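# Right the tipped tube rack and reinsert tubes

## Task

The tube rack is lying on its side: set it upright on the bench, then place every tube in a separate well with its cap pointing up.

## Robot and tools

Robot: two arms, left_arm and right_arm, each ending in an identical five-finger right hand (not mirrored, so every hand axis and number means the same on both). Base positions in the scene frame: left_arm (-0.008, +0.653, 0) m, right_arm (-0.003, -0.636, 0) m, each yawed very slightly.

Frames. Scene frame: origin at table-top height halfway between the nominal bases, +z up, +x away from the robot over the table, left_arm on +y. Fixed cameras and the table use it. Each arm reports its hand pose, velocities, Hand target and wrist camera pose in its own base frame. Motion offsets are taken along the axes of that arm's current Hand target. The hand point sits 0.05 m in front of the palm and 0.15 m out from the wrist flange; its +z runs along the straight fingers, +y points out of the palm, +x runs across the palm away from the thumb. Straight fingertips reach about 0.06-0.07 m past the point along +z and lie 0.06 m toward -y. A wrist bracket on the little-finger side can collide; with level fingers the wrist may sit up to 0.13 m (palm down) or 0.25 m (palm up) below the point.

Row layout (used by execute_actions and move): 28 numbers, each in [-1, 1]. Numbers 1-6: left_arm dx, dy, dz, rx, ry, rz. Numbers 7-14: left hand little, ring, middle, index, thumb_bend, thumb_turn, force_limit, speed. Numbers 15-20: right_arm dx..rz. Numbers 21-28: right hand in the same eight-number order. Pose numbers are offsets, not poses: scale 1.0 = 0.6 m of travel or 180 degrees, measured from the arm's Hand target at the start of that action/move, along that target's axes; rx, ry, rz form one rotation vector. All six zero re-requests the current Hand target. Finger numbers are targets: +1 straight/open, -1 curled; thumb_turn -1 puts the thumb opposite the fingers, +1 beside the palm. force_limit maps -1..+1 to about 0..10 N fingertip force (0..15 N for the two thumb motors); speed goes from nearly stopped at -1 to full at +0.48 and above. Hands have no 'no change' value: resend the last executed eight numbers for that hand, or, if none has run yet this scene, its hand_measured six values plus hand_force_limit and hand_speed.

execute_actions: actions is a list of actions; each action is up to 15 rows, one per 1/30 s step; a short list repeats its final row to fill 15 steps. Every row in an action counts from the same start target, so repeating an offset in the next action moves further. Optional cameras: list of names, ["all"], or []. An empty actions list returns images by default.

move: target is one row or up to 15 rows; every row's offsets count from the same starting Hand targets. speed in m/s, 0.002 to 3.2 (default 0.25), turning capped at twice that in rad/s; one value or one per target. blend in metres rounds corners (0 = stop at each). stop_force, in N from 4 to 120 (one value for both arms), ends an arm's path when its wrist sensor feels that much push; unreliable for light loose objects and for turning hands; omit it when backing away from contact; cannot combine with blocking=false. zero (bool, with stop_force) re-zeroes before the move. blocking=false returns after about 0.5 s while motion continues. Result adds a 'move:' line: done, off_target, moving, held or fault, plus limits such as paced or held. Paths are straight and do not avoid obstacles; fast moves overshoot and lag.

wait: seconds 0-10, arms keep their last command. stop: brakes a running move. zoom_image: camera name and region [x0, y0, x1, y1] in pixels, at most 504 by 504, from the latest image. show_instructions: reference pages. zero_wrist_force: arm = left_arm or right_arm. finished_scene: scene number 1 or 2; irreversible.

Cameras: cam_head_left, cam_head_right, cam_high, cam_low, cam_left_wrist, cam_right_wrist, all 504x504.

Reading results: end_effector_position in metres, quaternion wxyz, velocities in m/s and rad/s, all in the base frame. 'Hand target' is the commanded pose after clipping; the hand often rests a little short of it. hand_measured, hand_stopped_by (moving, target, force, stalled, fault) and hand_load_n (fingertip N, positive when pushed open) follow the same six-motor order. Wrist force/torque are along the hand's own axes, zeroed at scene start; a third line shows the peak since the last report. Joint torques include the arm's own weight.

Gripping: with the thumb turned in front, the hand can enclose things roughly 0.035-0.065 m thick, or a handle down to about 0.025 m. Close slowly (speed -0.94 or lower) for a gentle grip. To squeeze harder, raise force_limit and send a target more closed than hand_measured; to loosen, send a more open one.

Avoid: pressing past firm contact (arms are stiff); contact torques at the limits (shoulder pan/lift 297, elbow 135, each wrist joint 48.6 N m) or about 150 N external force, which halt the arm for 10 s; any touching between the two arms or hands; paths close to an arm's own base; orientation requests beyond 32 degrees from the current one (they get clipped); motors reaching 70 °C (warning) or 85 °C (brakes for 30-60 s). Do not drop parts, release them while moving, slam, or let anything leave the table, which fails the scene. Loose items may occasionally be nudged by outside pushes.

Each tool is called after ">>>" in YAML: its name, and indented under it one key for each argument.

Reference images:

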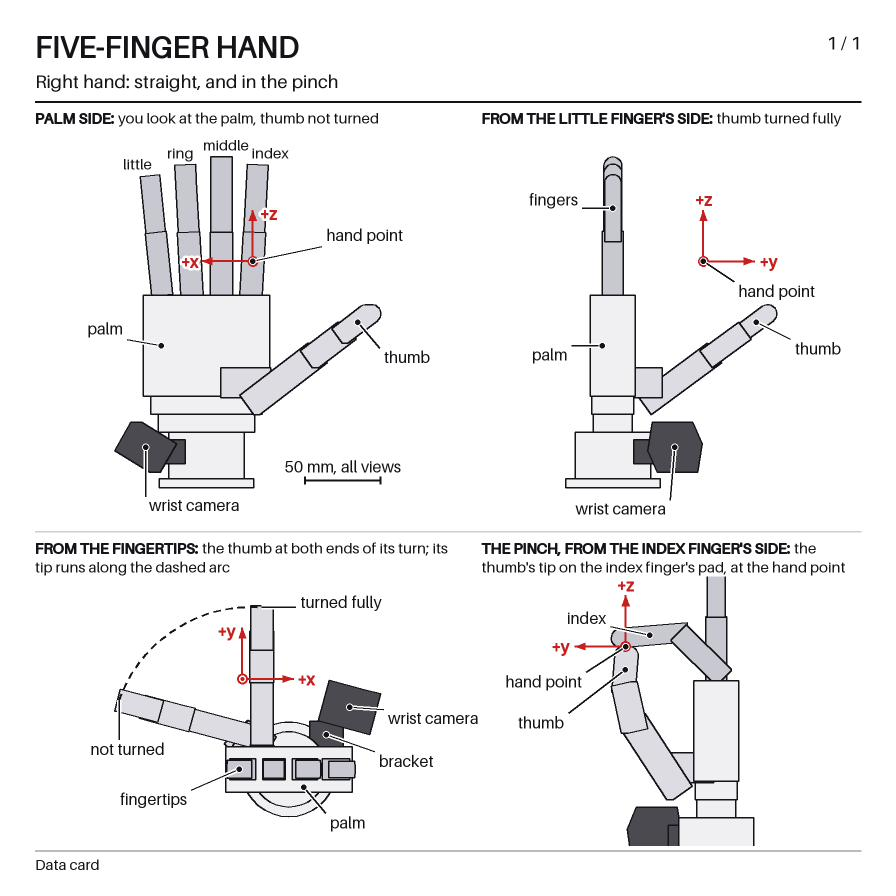

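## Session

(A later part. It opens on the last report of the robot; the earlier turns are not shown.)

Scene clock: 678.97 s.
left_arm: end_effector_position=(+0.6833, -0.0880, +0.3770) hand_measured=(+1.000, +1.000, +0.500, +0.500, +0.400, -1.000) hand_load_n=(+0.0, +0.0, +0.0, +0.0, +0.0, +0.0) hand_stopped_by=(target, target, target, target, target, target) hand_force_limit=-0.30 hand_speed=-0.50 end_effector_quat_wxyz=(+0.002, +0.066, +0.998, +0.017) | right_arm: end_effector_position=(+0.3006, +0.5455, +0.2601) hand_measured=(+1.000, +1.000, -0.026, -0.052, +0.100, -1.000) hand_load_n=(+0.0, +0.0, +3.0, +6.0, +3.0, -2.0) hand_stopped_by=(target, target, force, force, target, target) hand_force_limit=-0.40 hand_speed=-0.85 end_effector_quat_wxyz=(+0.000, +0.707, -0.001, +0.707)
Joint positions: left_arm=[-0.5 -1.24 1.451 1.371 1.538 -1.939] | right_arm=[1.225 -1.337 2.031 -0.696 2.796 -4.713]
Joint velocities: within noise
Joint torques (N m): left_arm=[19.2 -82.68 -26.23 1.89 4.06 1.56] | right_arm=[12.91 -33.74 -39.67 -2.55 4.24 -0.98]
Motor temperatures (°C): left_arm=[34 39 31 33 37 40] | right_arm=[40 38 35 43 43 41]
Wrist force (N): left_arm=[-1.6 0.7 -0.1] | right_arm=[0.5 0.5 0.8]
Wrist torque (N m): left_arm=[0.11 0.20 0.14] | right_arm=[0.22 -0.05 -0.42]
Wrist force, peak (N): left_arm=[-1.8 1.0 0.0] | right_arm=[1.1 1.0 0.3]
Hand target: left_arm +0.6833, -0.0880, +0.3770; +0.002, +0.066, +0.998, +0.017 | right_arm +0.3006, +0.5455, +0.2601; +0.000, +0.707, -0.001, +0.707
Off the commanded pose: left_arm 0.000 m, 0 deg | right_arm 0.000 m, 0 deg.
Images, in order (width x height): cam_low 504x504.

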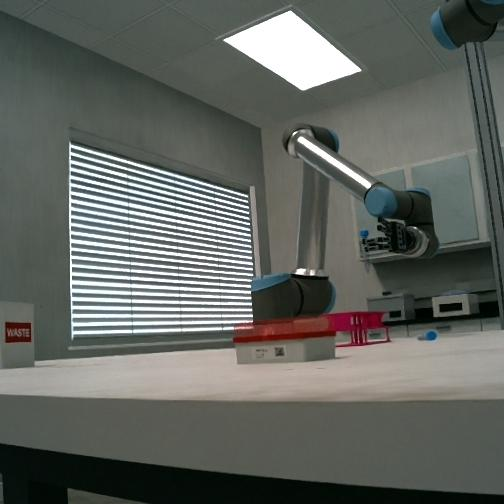

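>>> move:
  target:
    - [0,0,0,0,0,0,1,1,0.5,0.5,0.4,-1,-0.3,-0.5,-0.12,-0.0067,0.005,0,0.022,-0.0167,1,1,-0.3,-0.3,0.1,-1,-0.4,-0.85]
  cameras: ["cam_right_wrist","cam_high","cam_head_left","cam_low"]
  speed: 0.12

>>> zoom_image:
  camera: "cam_high"
  region: [190, 90, 270, 170]

>>> zoom_image:
  camera: "cam_head_left"
  region: [270, 320, 360, 410]

>>> zoom_image:
  camera: "cam_low"
  region: [320, 240, 440, 360]

Scene clock: 698.90 s.
left_arm: end_effector_position=(+0.6833, -0.0880, +0.3770) hand_measured=(+1.000, +1.000, +0.500, +0.500, +0.400, -1.000) hand_load_n=(+0.0, +0.0, +0.0, +0.0, +0.0, +0.0) hand_stopped_by=(target, target, target, target, target, target) hand_force_limit=-0.30 hand_speed=-0.50 end_effector_quat_wxyz=(+0.002, +0.066, +0.998, +0.017) | right_arm: end_effector_position=(+0.3036, +0.5496, +0.1881) hand_measured=(+1.000, +1.000, -0.026, -0.052, +0.100, -1.000) hand_load_n=(+0.0, +0.0, +2.5, +6.0, +3.0, -2.0) hand_stopped_by=(target, target, force, force, target, target) hand_force_limit=-0.40 hand_speed=-0.85 end_effector_quat_wxyz=(+0.019, +0.682, +0.018, +0.731)
Joint positions: left_arm=[-0.5 -1.24 1.451 1.371 1.538 -1.939] | right_arm=[1.225 -1.233 2.123 -1.092 2.788 -4.954]
Joint torques (N m): left_arm=[18.04 -80.91 -26.78 1.8 3.52 1.92] | right_arm=[-11.01 -48.65 -31.13 -3.63 3.62 -0.19]
Wrist force (N): left_arm=[-1.4 0.7 -0.5] | right_arm=[0.9 0.8 0.3]
Wrist torque (N m): left_arm=[0.14 0.19 0.14] | right_arm=[0.31 -0.11 -0.37]
Wrist force, peak (N): left_arm=[-1.8 1.0 -0.1] | right_arm=[2.5 1.1 0.9]
Hand target: left_arm +0.6833, -0.0880, +0.3770; +0.002, +0.066, +0.998, +0.017 | right_arm +0.3036, +0.5496, +0.1881; +0.019, +0.682, +0.018, +0.731
Off the commanded pose: left_arm 0.000 m, 0 deg | right_arm 0.000 m, 0 deg.
move: done
camera_calibration:
cam_right_wrist: T_world_to_cam=[[-0.0461377, -0.948879, 0.312251, 0.476012], [-0.408361, -0.267356, -0.872789, 0.43218], [0.911654, -0.16778, -0.37515, -0.00515632], [0, 0, 0, 1]] pos_world=[0.203149, 0.566358, 0.226633]
Images, in order (width x height): cam_head_left 504x504, cam_high 504x504, cam_low 504x504, cam_right_wrist 504x504.

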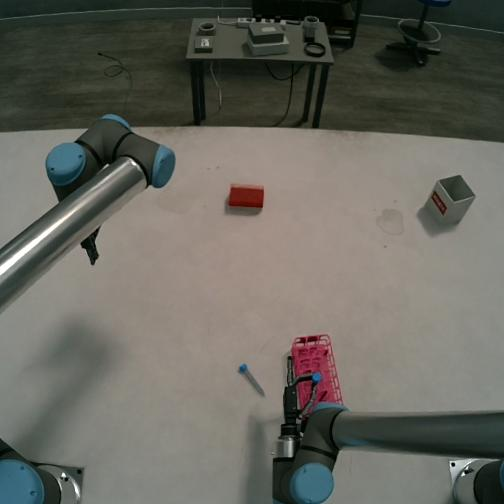

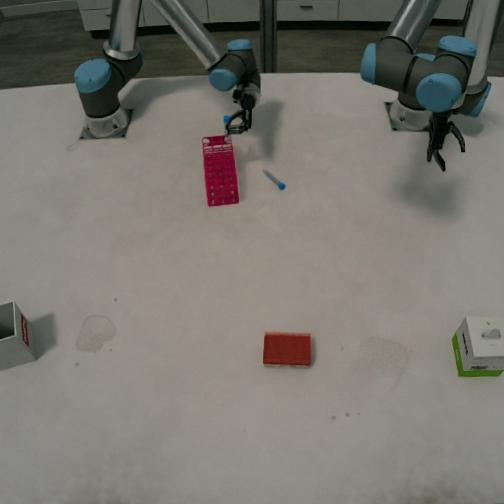

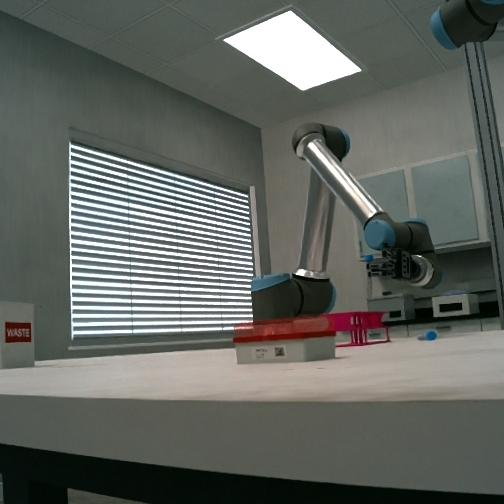

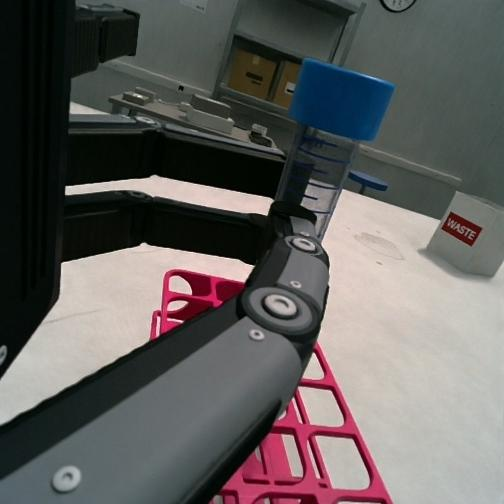

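Scaled by 6.300 from the camera's 504x504 image, which has a finer 720x720 frame.

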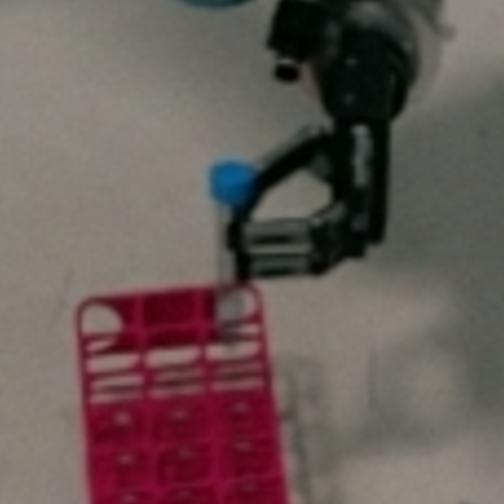

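Scaled by 5.600 from the camera's 504x504 image, which has a finer 720x720 frame.

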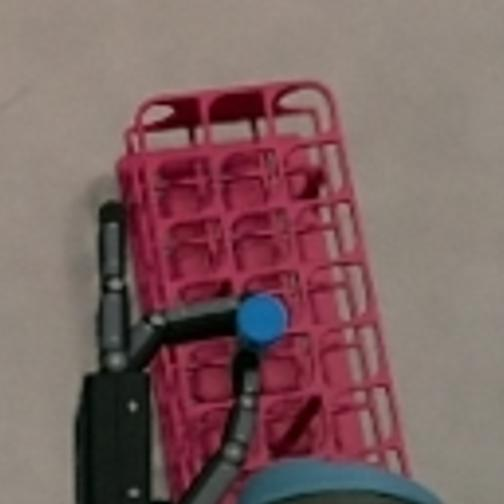

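Scaled by 4.200 from the camera's 504x504 image, which has a finer 720x720 frame.

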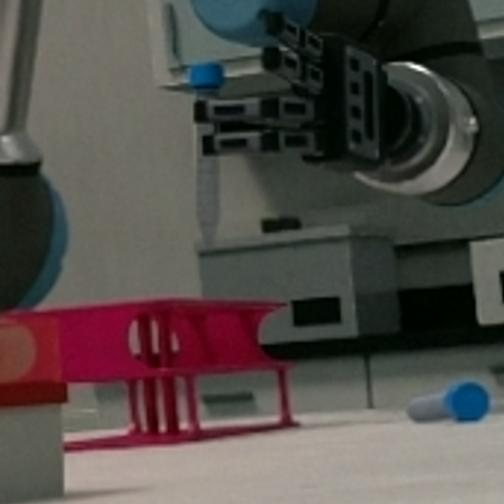

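>>> move:
  target:
    - [0,0,0,0,0,0,1,1,0.5,0.5,0.4,-1,-0.3,-0.5,-0.0295,-0.0082,-0.002,0,0,0,1,1,-0.3,-0.3,0.1,-1,-0.4,-0.85]
  cameras: ["cam_right_wrist","cam_high","cam_head_left","cam_head_right","cam_low"]
  speed: 0.1
  stop_force: 5

>>> zoom_image:
  camera: "cam_high"
  region: [200, 110, 260, 170]

>>> zoom_image:
  camera: "cam_head_left"
  region: [280, 330, 350, 400]

>>> zoom_image:
  camera: "cam_head_right"
  region: [270, 330, 340, 400]

>>> zoom_image:
  camera: "cam_low"
  region: [330, 270, 410, 350]

Scene clock: 724.70 s.
left_arm: end_effector_position=(+0.6833, -0.0880, +0.3770) hand_measured=(+1.000, +1.000, +0.500, +0.500, +0.400, -1.000) hand_load_n=(+0.0, +0.0, +0.0, +0.0, +0.0, +0.0) hand_stopped_by=(target, target, target, target, target, target) hand_force_limit=-0.30 hand_speed=-0.50 end_effector_quat_wxyz=(+0.002, +0.066, +0.998, +0.017) | right_arm: end_effector_position=(+0.3036, +0.5536, +0.1701) hand_measured=(+1.000, +1.000, -0.026, -0.052, +0.100, -1.000) hand_load_n=(+0.0, +0.0, +2.5, +6.0, +3.0, -2.5) hand_stopped_by=(target, target, force, force, target, target) hand_force_limit=-0.40 hand_speed=-0.85 end_effector_quat_wxyz=(+0.019, +0.682, +0.018, +0.731)
Joint positions: left_arm=[-0.5 -1.24 1.451 1.371 1.538 -1.939] | right_arm=[1.227 -1.201 2.123 -1.125 2.791 -4.956]
Joint torques (N m): left_arm=[18.61 -79.07 -26.2 1.98 3.67 1.53] | right_arm=[2.94 -72.31 -33.12 0.81 -1.33 -0.36]
Wrist force (N): left_arm=[-1.2 0.9 -0.2] | right_arm=[0.8 0.7 1.1]
Wrist torque (N m): left_arm=[0.13 0.15 0.16] | right_arm=[0.25 -0.11 -0.05]
Wrist force, peak (N): left_arm=[-1.9 1.1 0.0] | right_arm=[1.5 0.6 0.9]
Hand target: left_arm +0.6833, -0.0880, +0.3770; +0.002, +0.066, +0.998, +0.017 | right_arm +0.3036, +0.5536, +0.1701; +0.019, +0.682, +0.018, +0.731
Off the commanded pose: left_arm 0.000 m, 0 deg | right_arm 0.000 m, 0 deg.
move: done
camera_calibration:
cam_right_wrist: T_world_to_cam=[[-0.0464361, -0.948855, 0.312277, 0.485474], [-0.408431, -0.267254, -0.872788, 0.417536], [0.911607, -0.168073, -0.375132, -0.0111556], [0, 0, 0, 1]] pos_world=[0.203248, 0.570358, 0.208633]
Images, in order (width x height): cam_head_left 504x504, cam_head_right 504x504, cam_high 504x504, cam_low 504x504, cam_right_wrist 504x504.

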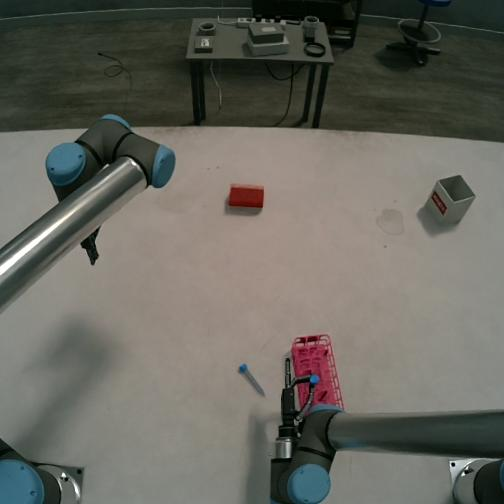

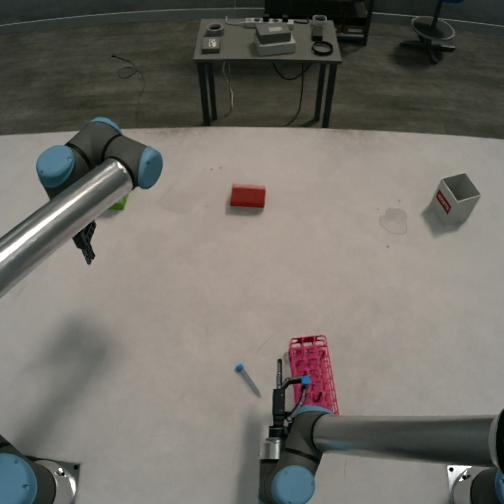

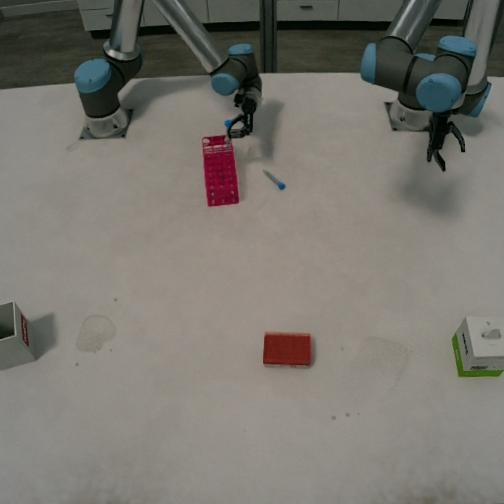

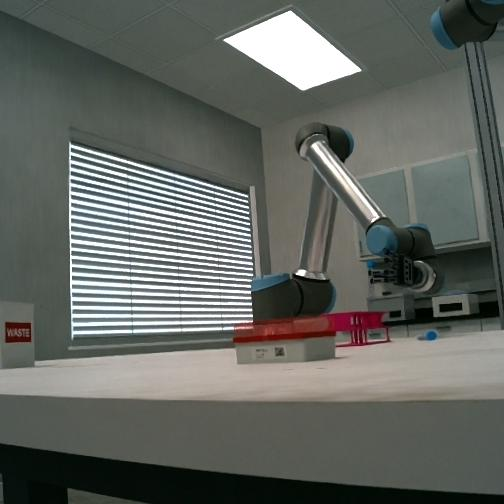

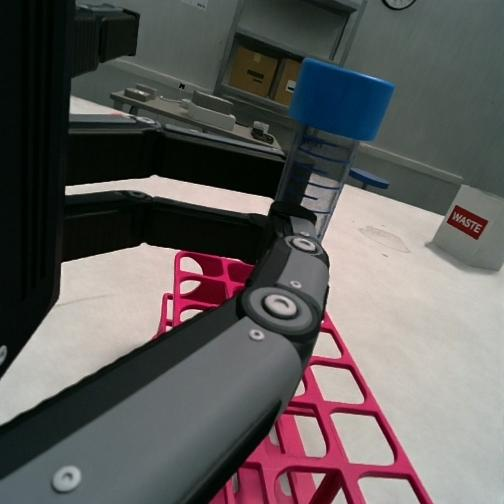

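Scaled by 8.400 from the camera's 504x504 image, which has a finer 720x720 frame.

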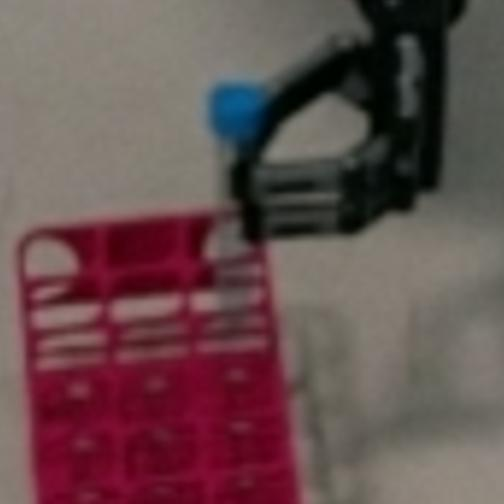

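Scaled by 7.200 from the camera's 504x504 image, which has a finer 720x720 frame.

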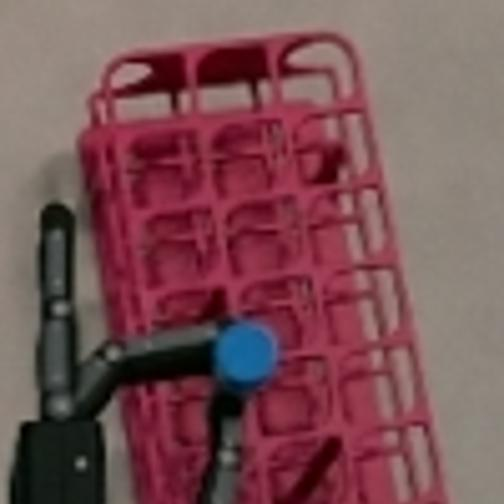

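Scaled by 7.200 from the camera's 504x504 image, which has a finer 720x720 frame.

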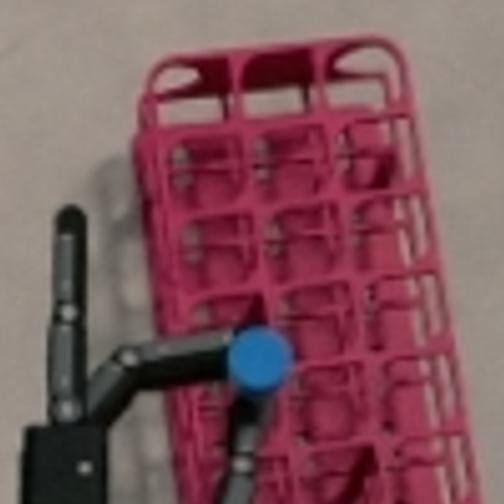

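Scaled by 6.300 from the camera's 504x504 image, which has a finer 720x720 frame.

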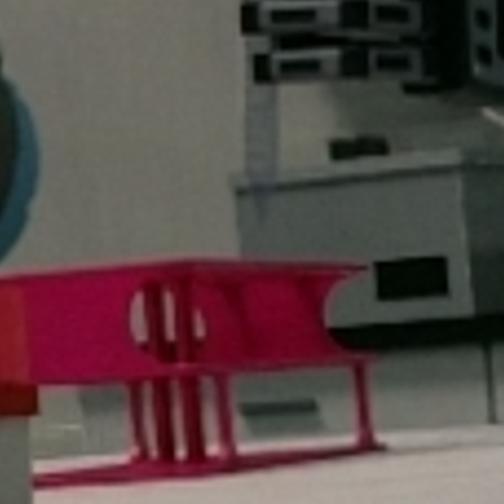

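>>> move:
  target:
    - [0,0,0,0,0,0,1,1,0.5,0.5,0.4,-1,-0.3,-0.5,-0.0019,0,0.0274,0,0,0,1,1,-0.3,-0.3,0.1,-1,-0.4,-0.85]
    - [0,0,0,0,0,0,1,1,0.5,0.5,0.4,-1,-0.3,-0.5,-0.0583,0.003,0.0234,0,0,0,1,1,-0.3,-0.3,0.1,-1,-0.4,-0.85]
  cameras: ["cam_right_wrist","cam_high","cam_head_left","cam_low"]
  speed: 0.03
  stop_force: 4

>>> zoom_image:
  camera: "cam_high"
  region: [200, 110, 260, 170]

>>> zoom_image:
  camera: "cam_head_left"
  region: [280, 330, 350, 400]

>>> zoom_image:
  camera: "cam_low"
  region: [330, 270, 410, 350]

Scene clock: 760.87 s.
left_arm: end_effector_position=(+0.6833, -0.0880, +0.3770) hand_measured=(+1.000, +1.000, +0.500, +0.500, +0.400, -1.000) hand_load_n=(+0.5, +0.0, +0.0, +0.0, +0.0, +0.0) hand_stopped_by=(target, target, target, target, target, target) hand_force_limit=-0.30 hand_speed=-0.50 end_effector_quat_wxyz=(+0.002, +0.066, +0.998, +0.017) | right_arm: end_effector_position=(+0.3201, +0.5500, +0.1364) hand_measured=(+1.000, +1.000, -0.026, -0.052, +0.100, -1.000) hand_load_n=(+0.0, +0.0, +2.5, +5.5, +3.0, -2.5) hand_stopped_by=(target, target, force, force, target, target) hand_force_limit=-0.40 hand_speed=-0.85 end_effector_quat_wxyz=(+0.019, +0.682, +0.018, +0.731)
Joint positions: left_arm=[-0.5 -1.24 1.451 1.371 1.538 -1.939] | right_arm=[1.199 -1.149 2.136 -1.175 2.763 -4.94]
Joint torques (N m): left_arm=[17.79 -78.13 -26.03 1.83 3.44 2.05] | right_arm=[-0.32 -74.22 -31.03 0.96 -2.13 -2.19]
Wrist force (N): left_arm=[-1.4 0.5 0.2] | right_arm=[1.0 0.6 0.5]
Wrist torque (N m): left_arm=[0.06 0.17 0.14] | right_arm=[0.26 -0.11 -0.40]
Wrist force, peak (N): left_arm=[-1.7 0.9 -0.1] | right_arm=[1.4 0.7 0.9]
Hand target: left_arm +0.6833, -0.0880, +0.3770; +0.002, +0.066, +0.998, +0.017 | right_arm +0.3201, +0.5500, +0.1364; +0.019, +0.682, +0.018, +0.731
Off the commanded pose: left_arm 0.000 m, 0 deg | right_arm 0.000 m, 0 deg.
move: done
camera_calibration:
cam_right_wrist: T_world_to_cam=[[-0.0463496, -0.948872, 0.312241, 0.49334], [-0.408407, -0.267258, -0.872798, 0.393857], [0.911622, -0.167975, -0.375139, -0.0394107], [0, 0, 0, 1]] pos_world=[0.219648, 0.566758, 0.174933]
Images, in order (width x height): cam_head_left 504x504, cam_high 504x504, cam_low 504x504, cam_right_wrist 504x504.

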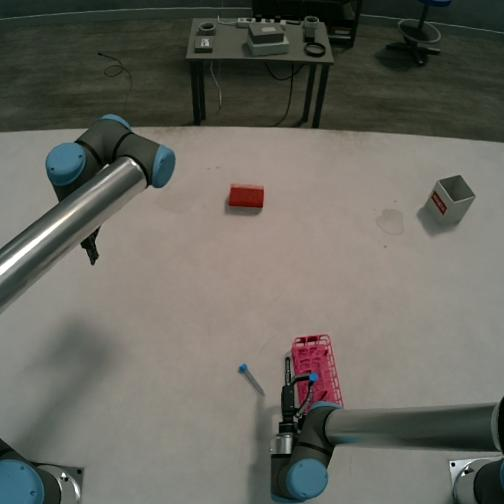

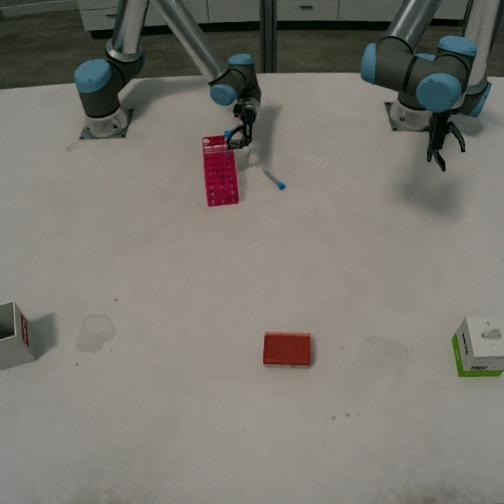

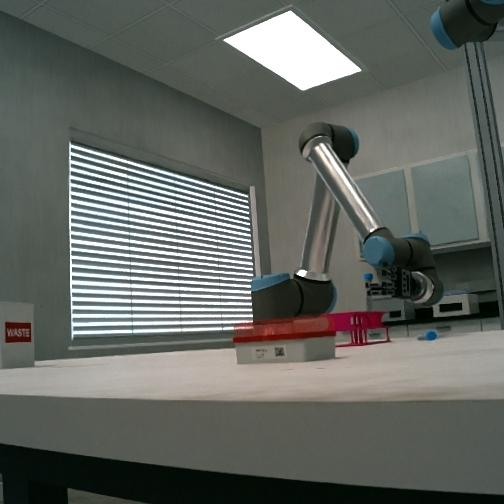

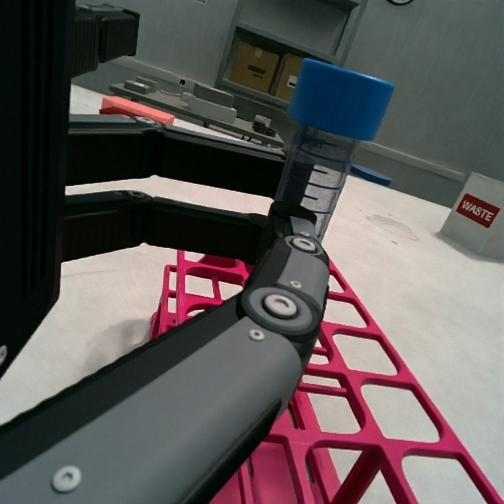

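Scaled by 8.400 from the camera's 504x504 image, which has a finer 720x720 frame.

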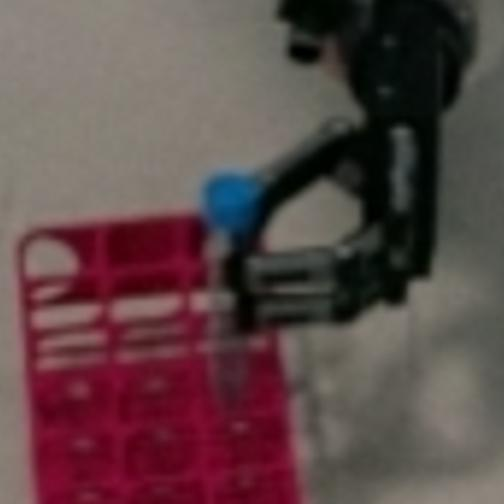

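Scaled by 7.200 from the camera's 504x504 image, which has a finer 720x720 frame.

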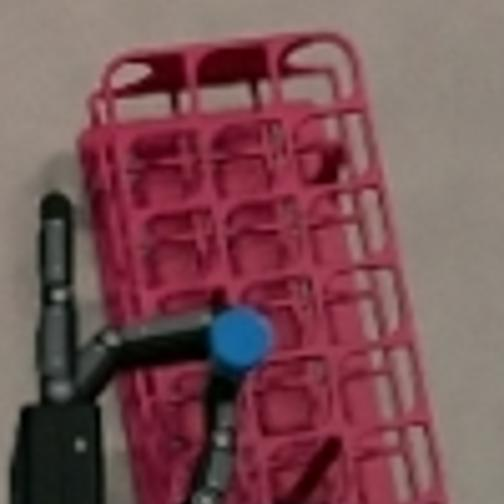

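Scaled by 6.300 from the camera's 504x504 image, which has a finer 720x720 frame.

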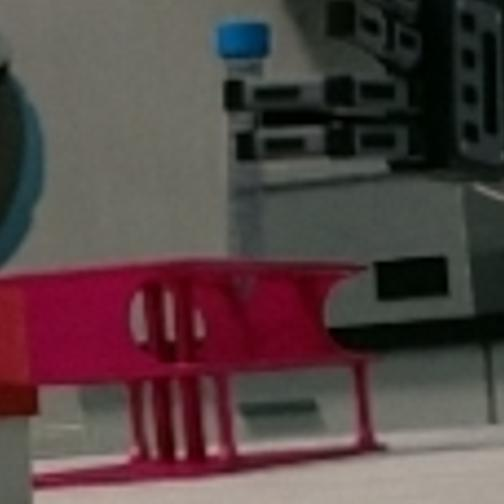

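>>> move:
  target:
    - [0,0,0,0,0,0,1,1,0.5,0.5,0.4,-1,-0.3,-0.5,-0.068,-0.0036,-0.0047,0,0,0,1,1,-0.3,-0.3,0.1,-1,-0.4,-0.85]
  cameras: ["cam_right_wrist","cam_high","cam_low"]
  speed: 0.03
  stop_force: 4

>>> zoom_image:
  camera: "cam_high"
  region: [200, 110, 260, 170]

>>> zoom_image:
  camera: "cam_low"
  region: [330, 270, 410, 350]

Scene clock: 768.33 s.
left_arm: end_effector_position=(+0.6833, -0.0880, +0.3770) hand_measured=(+1.000, +1.000, +0.500, +0.500, +0.400, -1.000) hand_load_n=(+0.0, +0.0, +0.0, +0.0, +0.0, +0.0) hand_stopped_by=(target, target, target, target, target, target) hand_force_limit=-0.30 hand_speed=-0.50 end_effector_quat_wxyz=(+0.002, +0.066, +0.998, +0.017) | right_arm: end_effector_position=(+0.3201, +0.5500, +0.0954) hand_measured=(+1.000, +1.000, -0.026, -0.052, +0.100, -1.000) hand_load_n=(+0.0, +0.0, +2.5, +6.0, +3.0, -2.0) hand_stopped_by=(target, target, force, force, target, target) hand_force_limit=-0.40 hand_speed=-0.85 end_effector_quat_wxyz=(+0.019, +0.682, +0.018, +0.731)
Joint positions: left_arm=[-0.5 -1.24 1.451 1.371 1.538 -1.939] | right_arm=[1.199 -1.082 2.144 -1.252 2.763 -4.94]
Joint torques (N m): left_arm=[17.58 -78.53 -26.98 2.63 3.64 1.86] | right_arm=[-10.59 -75.77 -25 1.07 0.25 -2.28]
Wrist force (N): left_arm=[-1.6 0.6 0.1] | right_arm=[1.1 0.8 0.9]
Wrist torque (N m): left_arm=[0.08 0.20 0.13] | right_arm=[0.29 -0.13 -0.38]
Wrist force, peak (N): left_arm=[-1.8 0.7 -0.3] | right_arm=[1.4 0.4 0.8]
Hand target: left_arm +0.6833, -0.0880, +0.3770; +0.002, +0.066, +0.998, +0.017 | right_arm +0.3201, +0.5500, +0.0954; +0.019, +0.682, +0.018, +0.731
Off the commanded pose: left_arm 0.000 m, 0 deg | right_arm 0.000 m, 0 deg.
move: done
camera_calibration:
cam_right_wrist: T_world_to_cam=[[-0.0463496, -0.948872, 0.312241, 0.506142], [-0.408407, -0.267258, -0.872798, 0.358073], [0.911622, -0.167975, -0.375139, -0.0547914], [0, 0, 0, 1]] pos_world=[0.219648, 0.566758, 0.133933]
Images, in order (width x height): cam_high 504x504, cam_low 504x504, cam_right_wrist 504x504.

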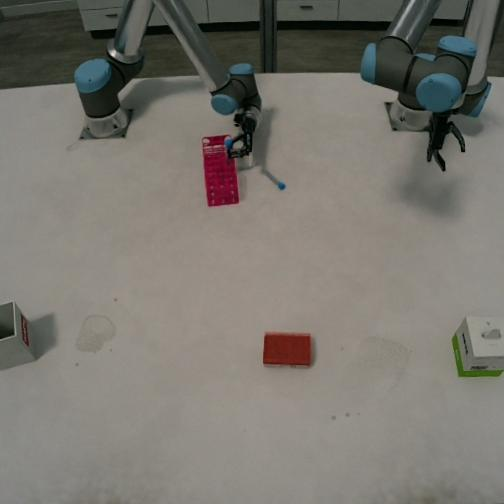

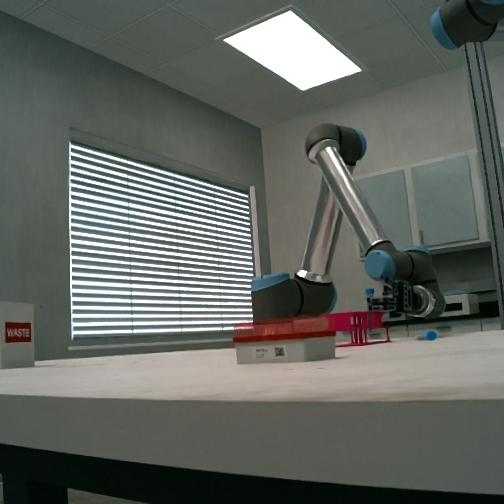

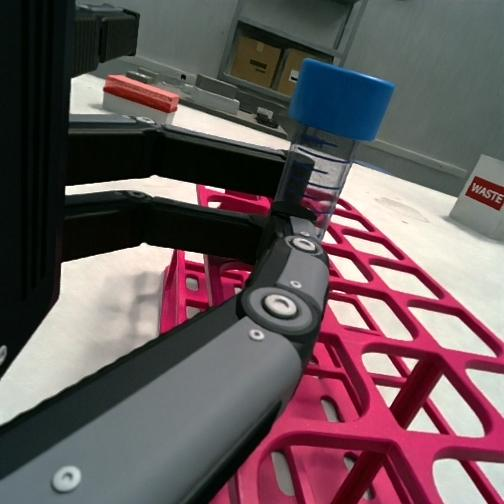

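Scaled by 8.400 from the camera's 504x504 image, which has a finer 720x720 frame.

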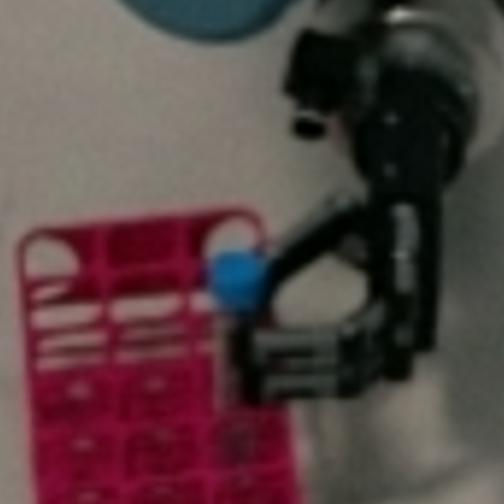

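Scaled by 6.300 from the camera's 504x504 image, which has a finer 720x720 frame.

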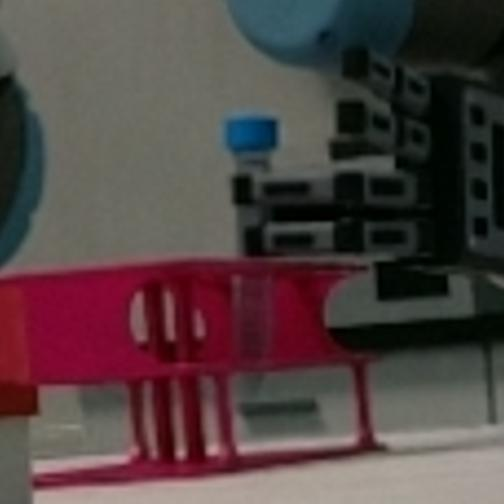

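>>> move:
  target:
    - [0,0,0,0,0,0,1,1,0.5,0.5,0.4,-1,-0.3,-0.5,-0.0133,-0.0007,-0.001,0,0,0,1,1,-0.3,-0.3,0.1,-1,-0.4,-0.85]
  cameras: []
  speed: 0.02
  stop_force: 4

>>> move:
  target:
    - [0,0,0,0,0,0,1,1,0.5,0.5,0.4,-1,-0.3,-0.5,0,0,0,0,0,0,1,1,0.1,0.1,0.1,-1,-0.4,-0.93]
  cameras: ["cam_right_wrist","cam_high","cam_low"]

>>> zoom_image:
  camera: "cam_low"
  region: [330, 270, 410, 350]

Scene clock: 775.90 s.
left_arm: end_effector_position=(+0.6833, -0.0880, +0.3770) hand_measured=(+1.000, +1.000, +0.500, +0.500, +0.400, -1.000) hand_load_n=(+0.0, +0.0, +0.0, +0.0, +0.0, +0.0) hand_stopped_by=(target, target, target, target, target, target) hand_force_limit=-0.30 hand_speed=-0.50 end_effector_quat_wxyz=(+0.002, +0.066, +0.998, +0.017) | right_arm: end_effector_position=(+0.3201, +0.5501, +0.0932) hand_measured=(+1.000, +1.000, -0.026, -0.052, +0.100, -1.000) hand_load_n=(+0.0, +0.0, +3.0, +4.5, +2.5, -1.5) hand_stopped_by=(target, target, force, force, target, target) hand_force_limit=-0.40 hand_speed=-0.85 end_effector_quat_wxyz=(+0.019, +0.682, +0.018, +0.731)
Joint positions: left_arm=[-0.5 -1.24 1.451 1.371 1.538 -1.939] | right_arm=[1.199 -1.078 2.145 -1.256 2.763 -4.94]
Joint torques (N m): left_arm=[16 -78.25 -26.26 2.78 3.51 1.7] | right_arm=[-7.68 -61.52 -27.91 -2.73 -0.68 -0.52]
Wrist force (N): left_arm=[-1.7 0.8 -0.1] | right_arm=[1.8 0.8 0.5]
Wrist torque (N m): left_arm=[0.12 0.21 0.13] | right_arm=[0.27 -0.12 -0.38]
Wrist force, peak (N): left_arm=[-1.8 1.1 -0.3] | right_arm=[6.5 -0.4 0.9]
Hand target: left_arm +0.6833, -0.0880, +0.3770; +0.002, +0.066, +0.998, +0.017 | right_arm +0.3201, +0.5501, +0.0932; +0.019, +0.682, +0.018, +0.731 (not the last commanded pose)
Off the commanded pose: left_arm 0.000 m, 0 deg | right_arm 0.006 m, 0 deg.
move: contact (right_arm)
No camera images: "cameras" was empty.

Scene clock: 776.93 s.
left_arm: end_effector_position=(+0.6833, -0.0880, +0.3770) hand_measured=(+1.000, +1.000, +0.500, +0.500, +0.400, -1.000) hand_load_n=(+0.0, +0.0, +0.0, +0.0, +0.0, +0.0) hand_stopped_by=(target, target, target, target, target, target) hand_force_limit=-0.30 hand_speed=-0.50 end_effector_quat_wxyz=(+0.002, +0.066, +0.998, +0.017) | right_arm: end_effector_position=(+0.3201, +0.5501, +0.0933) hand_measured=(+1.000, +1.000, +0.100, +0.100, +0.100, -1.000) hand_load_n=(+0.0, +0.0, -0.5, +0.0, +0.0, +0.0) hand_stopped_by=(target, target, target, target, target, target) hand_force_limit=-0.40 hand_speed=-0.93 end_effector_quat_wxyz=(+0.019, +0.682, +0.018, +0.731)
Joint positions: left_arm=[-0.5 -1.24 1.451 1.371 1.538 -1.939] | right_arm=[1.199 -1.078 2.145 -1.256 2.763 -4.94]
Joint torques (N m): left_arm=[17.18 -77.2 -27.34 2.39 3.57 1.93] | right_arm=[-4.66 -57.5 -26.1 -2.74 2.15 -0.75]
Wrist force (N): left_arm=[-1.5 0.7 0.0] | right_arm=[0.9 0.3 0.5]
Wrist torque (N m): left_arm=[0.10 0.18 0.14] | right_arm=[0.24 -0.08 -0.42]
Wrist force, peak (N): left_arm=[-1.8 0.8 -0.2] | right_arm=[1.4 0.4 1.0]
Hand target: left_arm +0.6833, -0.0880, +0.3770; +0.002, +0.066, +0.998, +0.017 | right_arm +0.3201, +0.5501, +0.0932; +0.019, +0.682, +0.018, +0.731
Off the commanded pose: left_arm 0.000 m, 0 deg | right_arm 0.000 m, 0 deg.
move: done
camera_calibration:
cam_right_wrist: T_world_to_cam=[[-0.0463426, -0.948939, 0.312036, 0.506994], [-0.408376, -0.267078, -0.872868, 0.35612], [0.911636, -0.167879, -0.375147, -0.0557477], [0, 0, 0, 1]] pos_world=[0.219748, 0.56686, 0.131732]
Images, in order (width x height): cam_high 504x504, cam_low 504x504, cam_right_wrist 504x504.

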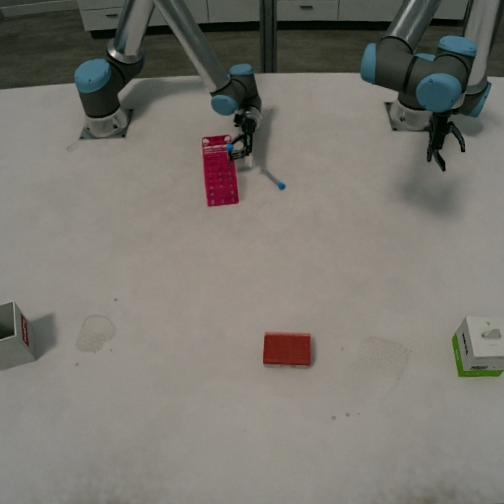

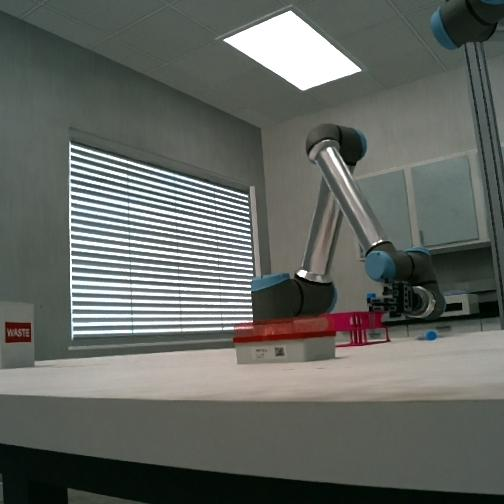

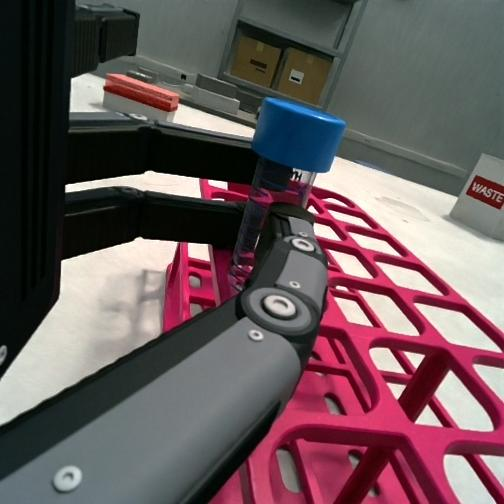

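Scaled by 6.300 from the camera's 504x504 image, which has a finer 720x720 frame.

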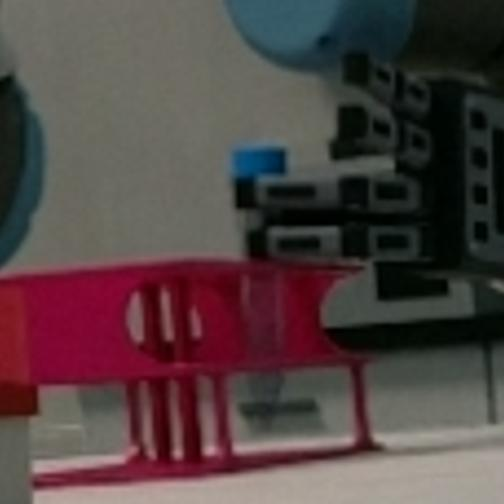

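>>> move:
  target:
    - [0,0,0,0,0,0,1,1,0.5,0.5,0.4,-1,-0.3,-0.5,0,0,0,0,0,0,1,1,0.4,0.4,0.5,-1,-0.4,-0.8]
  cameras: ["cam_right_wrist","cam_high","cam_low","cam_head_left"]

>>> zoom_image:
  camera: "cam_low"
  region: [330, 270, 410, 350]

>>> zoom_image:
  camera: "cam_head_left"
  region: [280, 330, 350, 400]

Scene clock: 783.57 s.
left_arm: end_effector_position=(+0.6833, -0.0880, +0.3770) hand_measured=(+1.000, +1.000, +0.500, +0.500, +0.400, -1.000) hand_load_n=(+0.0, -0.5, +0.0, +0.0, +0.0, +0.0) hand_stopped_by=(target, target, target, target, target, target) hand_force_limit=-0.30 hand_speed=-0.50 end_effector_quat_wxyz=(+0.002, +0.066, +0.998, +0.017) | right_arm: end_effector_position=(+0.3201, +0.5501, +0.0932) hand_measured=(+1.000, +1.000, +0.400, +0.400, +0.500, -1.000) hand_load_n=(+0.0, +0.0, +0.0, +0.0, +0.0, +0.0) hand_stopped_by=(target, target, target, target, target, target) hand_force_limit=-0.40 hand_speed=-0.80 end_effector_quat_wxyz=(+0.019, +0.682, +0.018, +0.731)
Joint positions: left_arm=[-0.5 -1.24 1.451 1.371 1.538 -1.939] | right_arm=[1.199 -1.078 2.145 -1.256 2.763 -4.94]
Joint torques (N m): left_arm=[17.81 -74.92 -27.49 2.96 4.02 1.8] | right_arm=[0.66 -43.7 -21.6 -2.89 2.99 -0.63]
Wrist force (N): left_arm=[-1.4 0.9 -0.2] | right_arm=[1.0 0.9 0.5]
Wrist torque (N m): left_arm=[0.13 0.18 0.15] | right_arm=[0.33 -0.09 -0.40]
Wrist force, peak (N): left_arm=[-1.8 1.1 -0.3] | right_arm=[1.4 0.8 1.2]
Hand target: left_arm +0.6833, -0.0880, +0.3770; +0.002, +0.066, +0.998, +0.017 | right_arm +0.3201, +0.5501, +0.0932; +0.019, +0.682, +0.018, +0.731
Off the commanded pose: left_arm 0.000 m, 0 deg | right_arm 0.000 m, 0 deg.
move: done
camera_calibration:
cam_right_wrist: T_world_to_cam=[[-0.0464277, -0.948922, 0.312075, 0.506997], [-0.408401, -0.267077, -0.872856, 0.356124], [0.911621, -0.167977, -0.375141, -0.0556897], [0, 0, 0, 1]] pos_world=[0.219748, 0.566859, 0.131732]
Images, in order (width x height): cam_head_left 504x504, cam_high 504x504, cam_low 504x504, cam_right_wrist 504x504.

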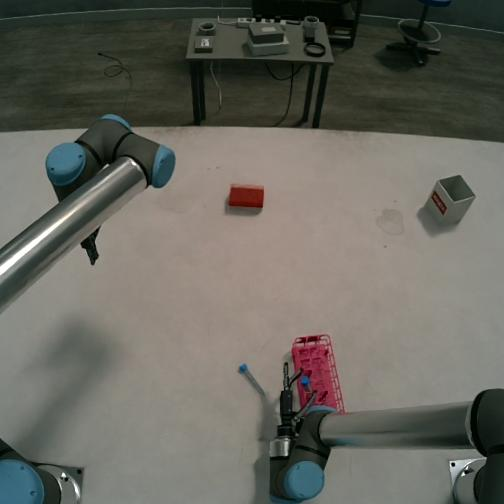

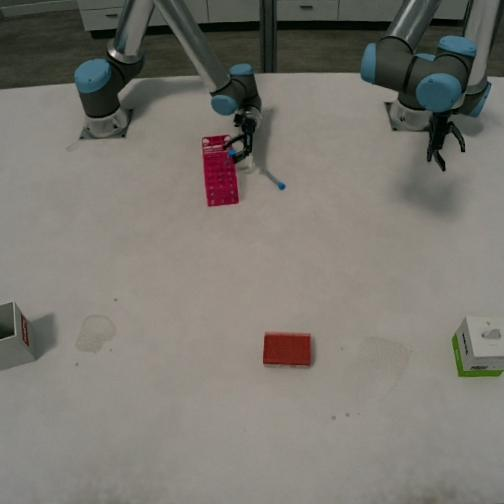

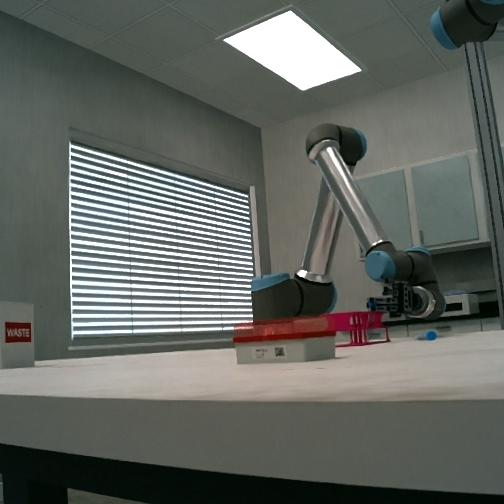

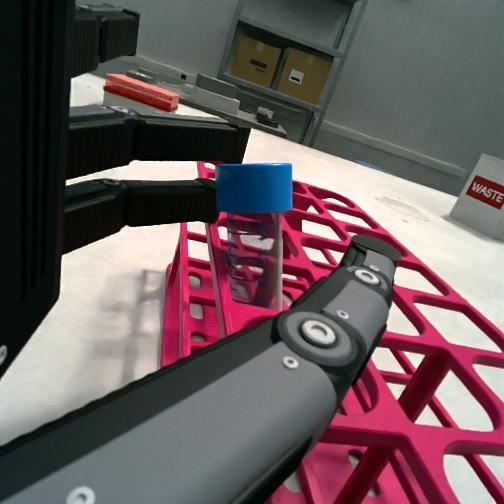

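Scaled by 6.300 from the camera's 504x504 image, which has a finer 720x720 frame.

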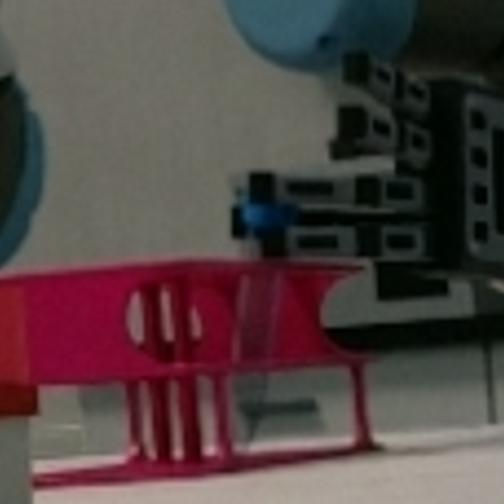

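Scaled by 7.200 from the camera's 504x504 image, which has a finer 720x720 frame.

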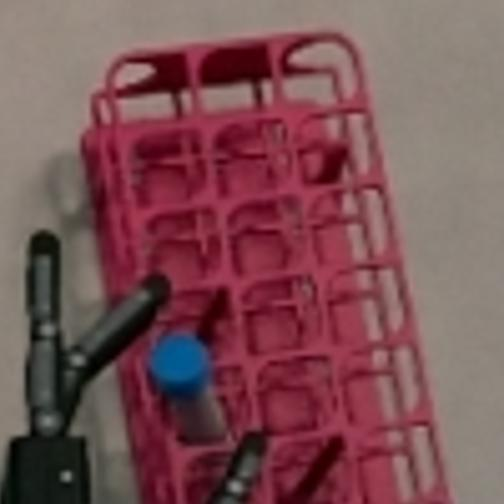

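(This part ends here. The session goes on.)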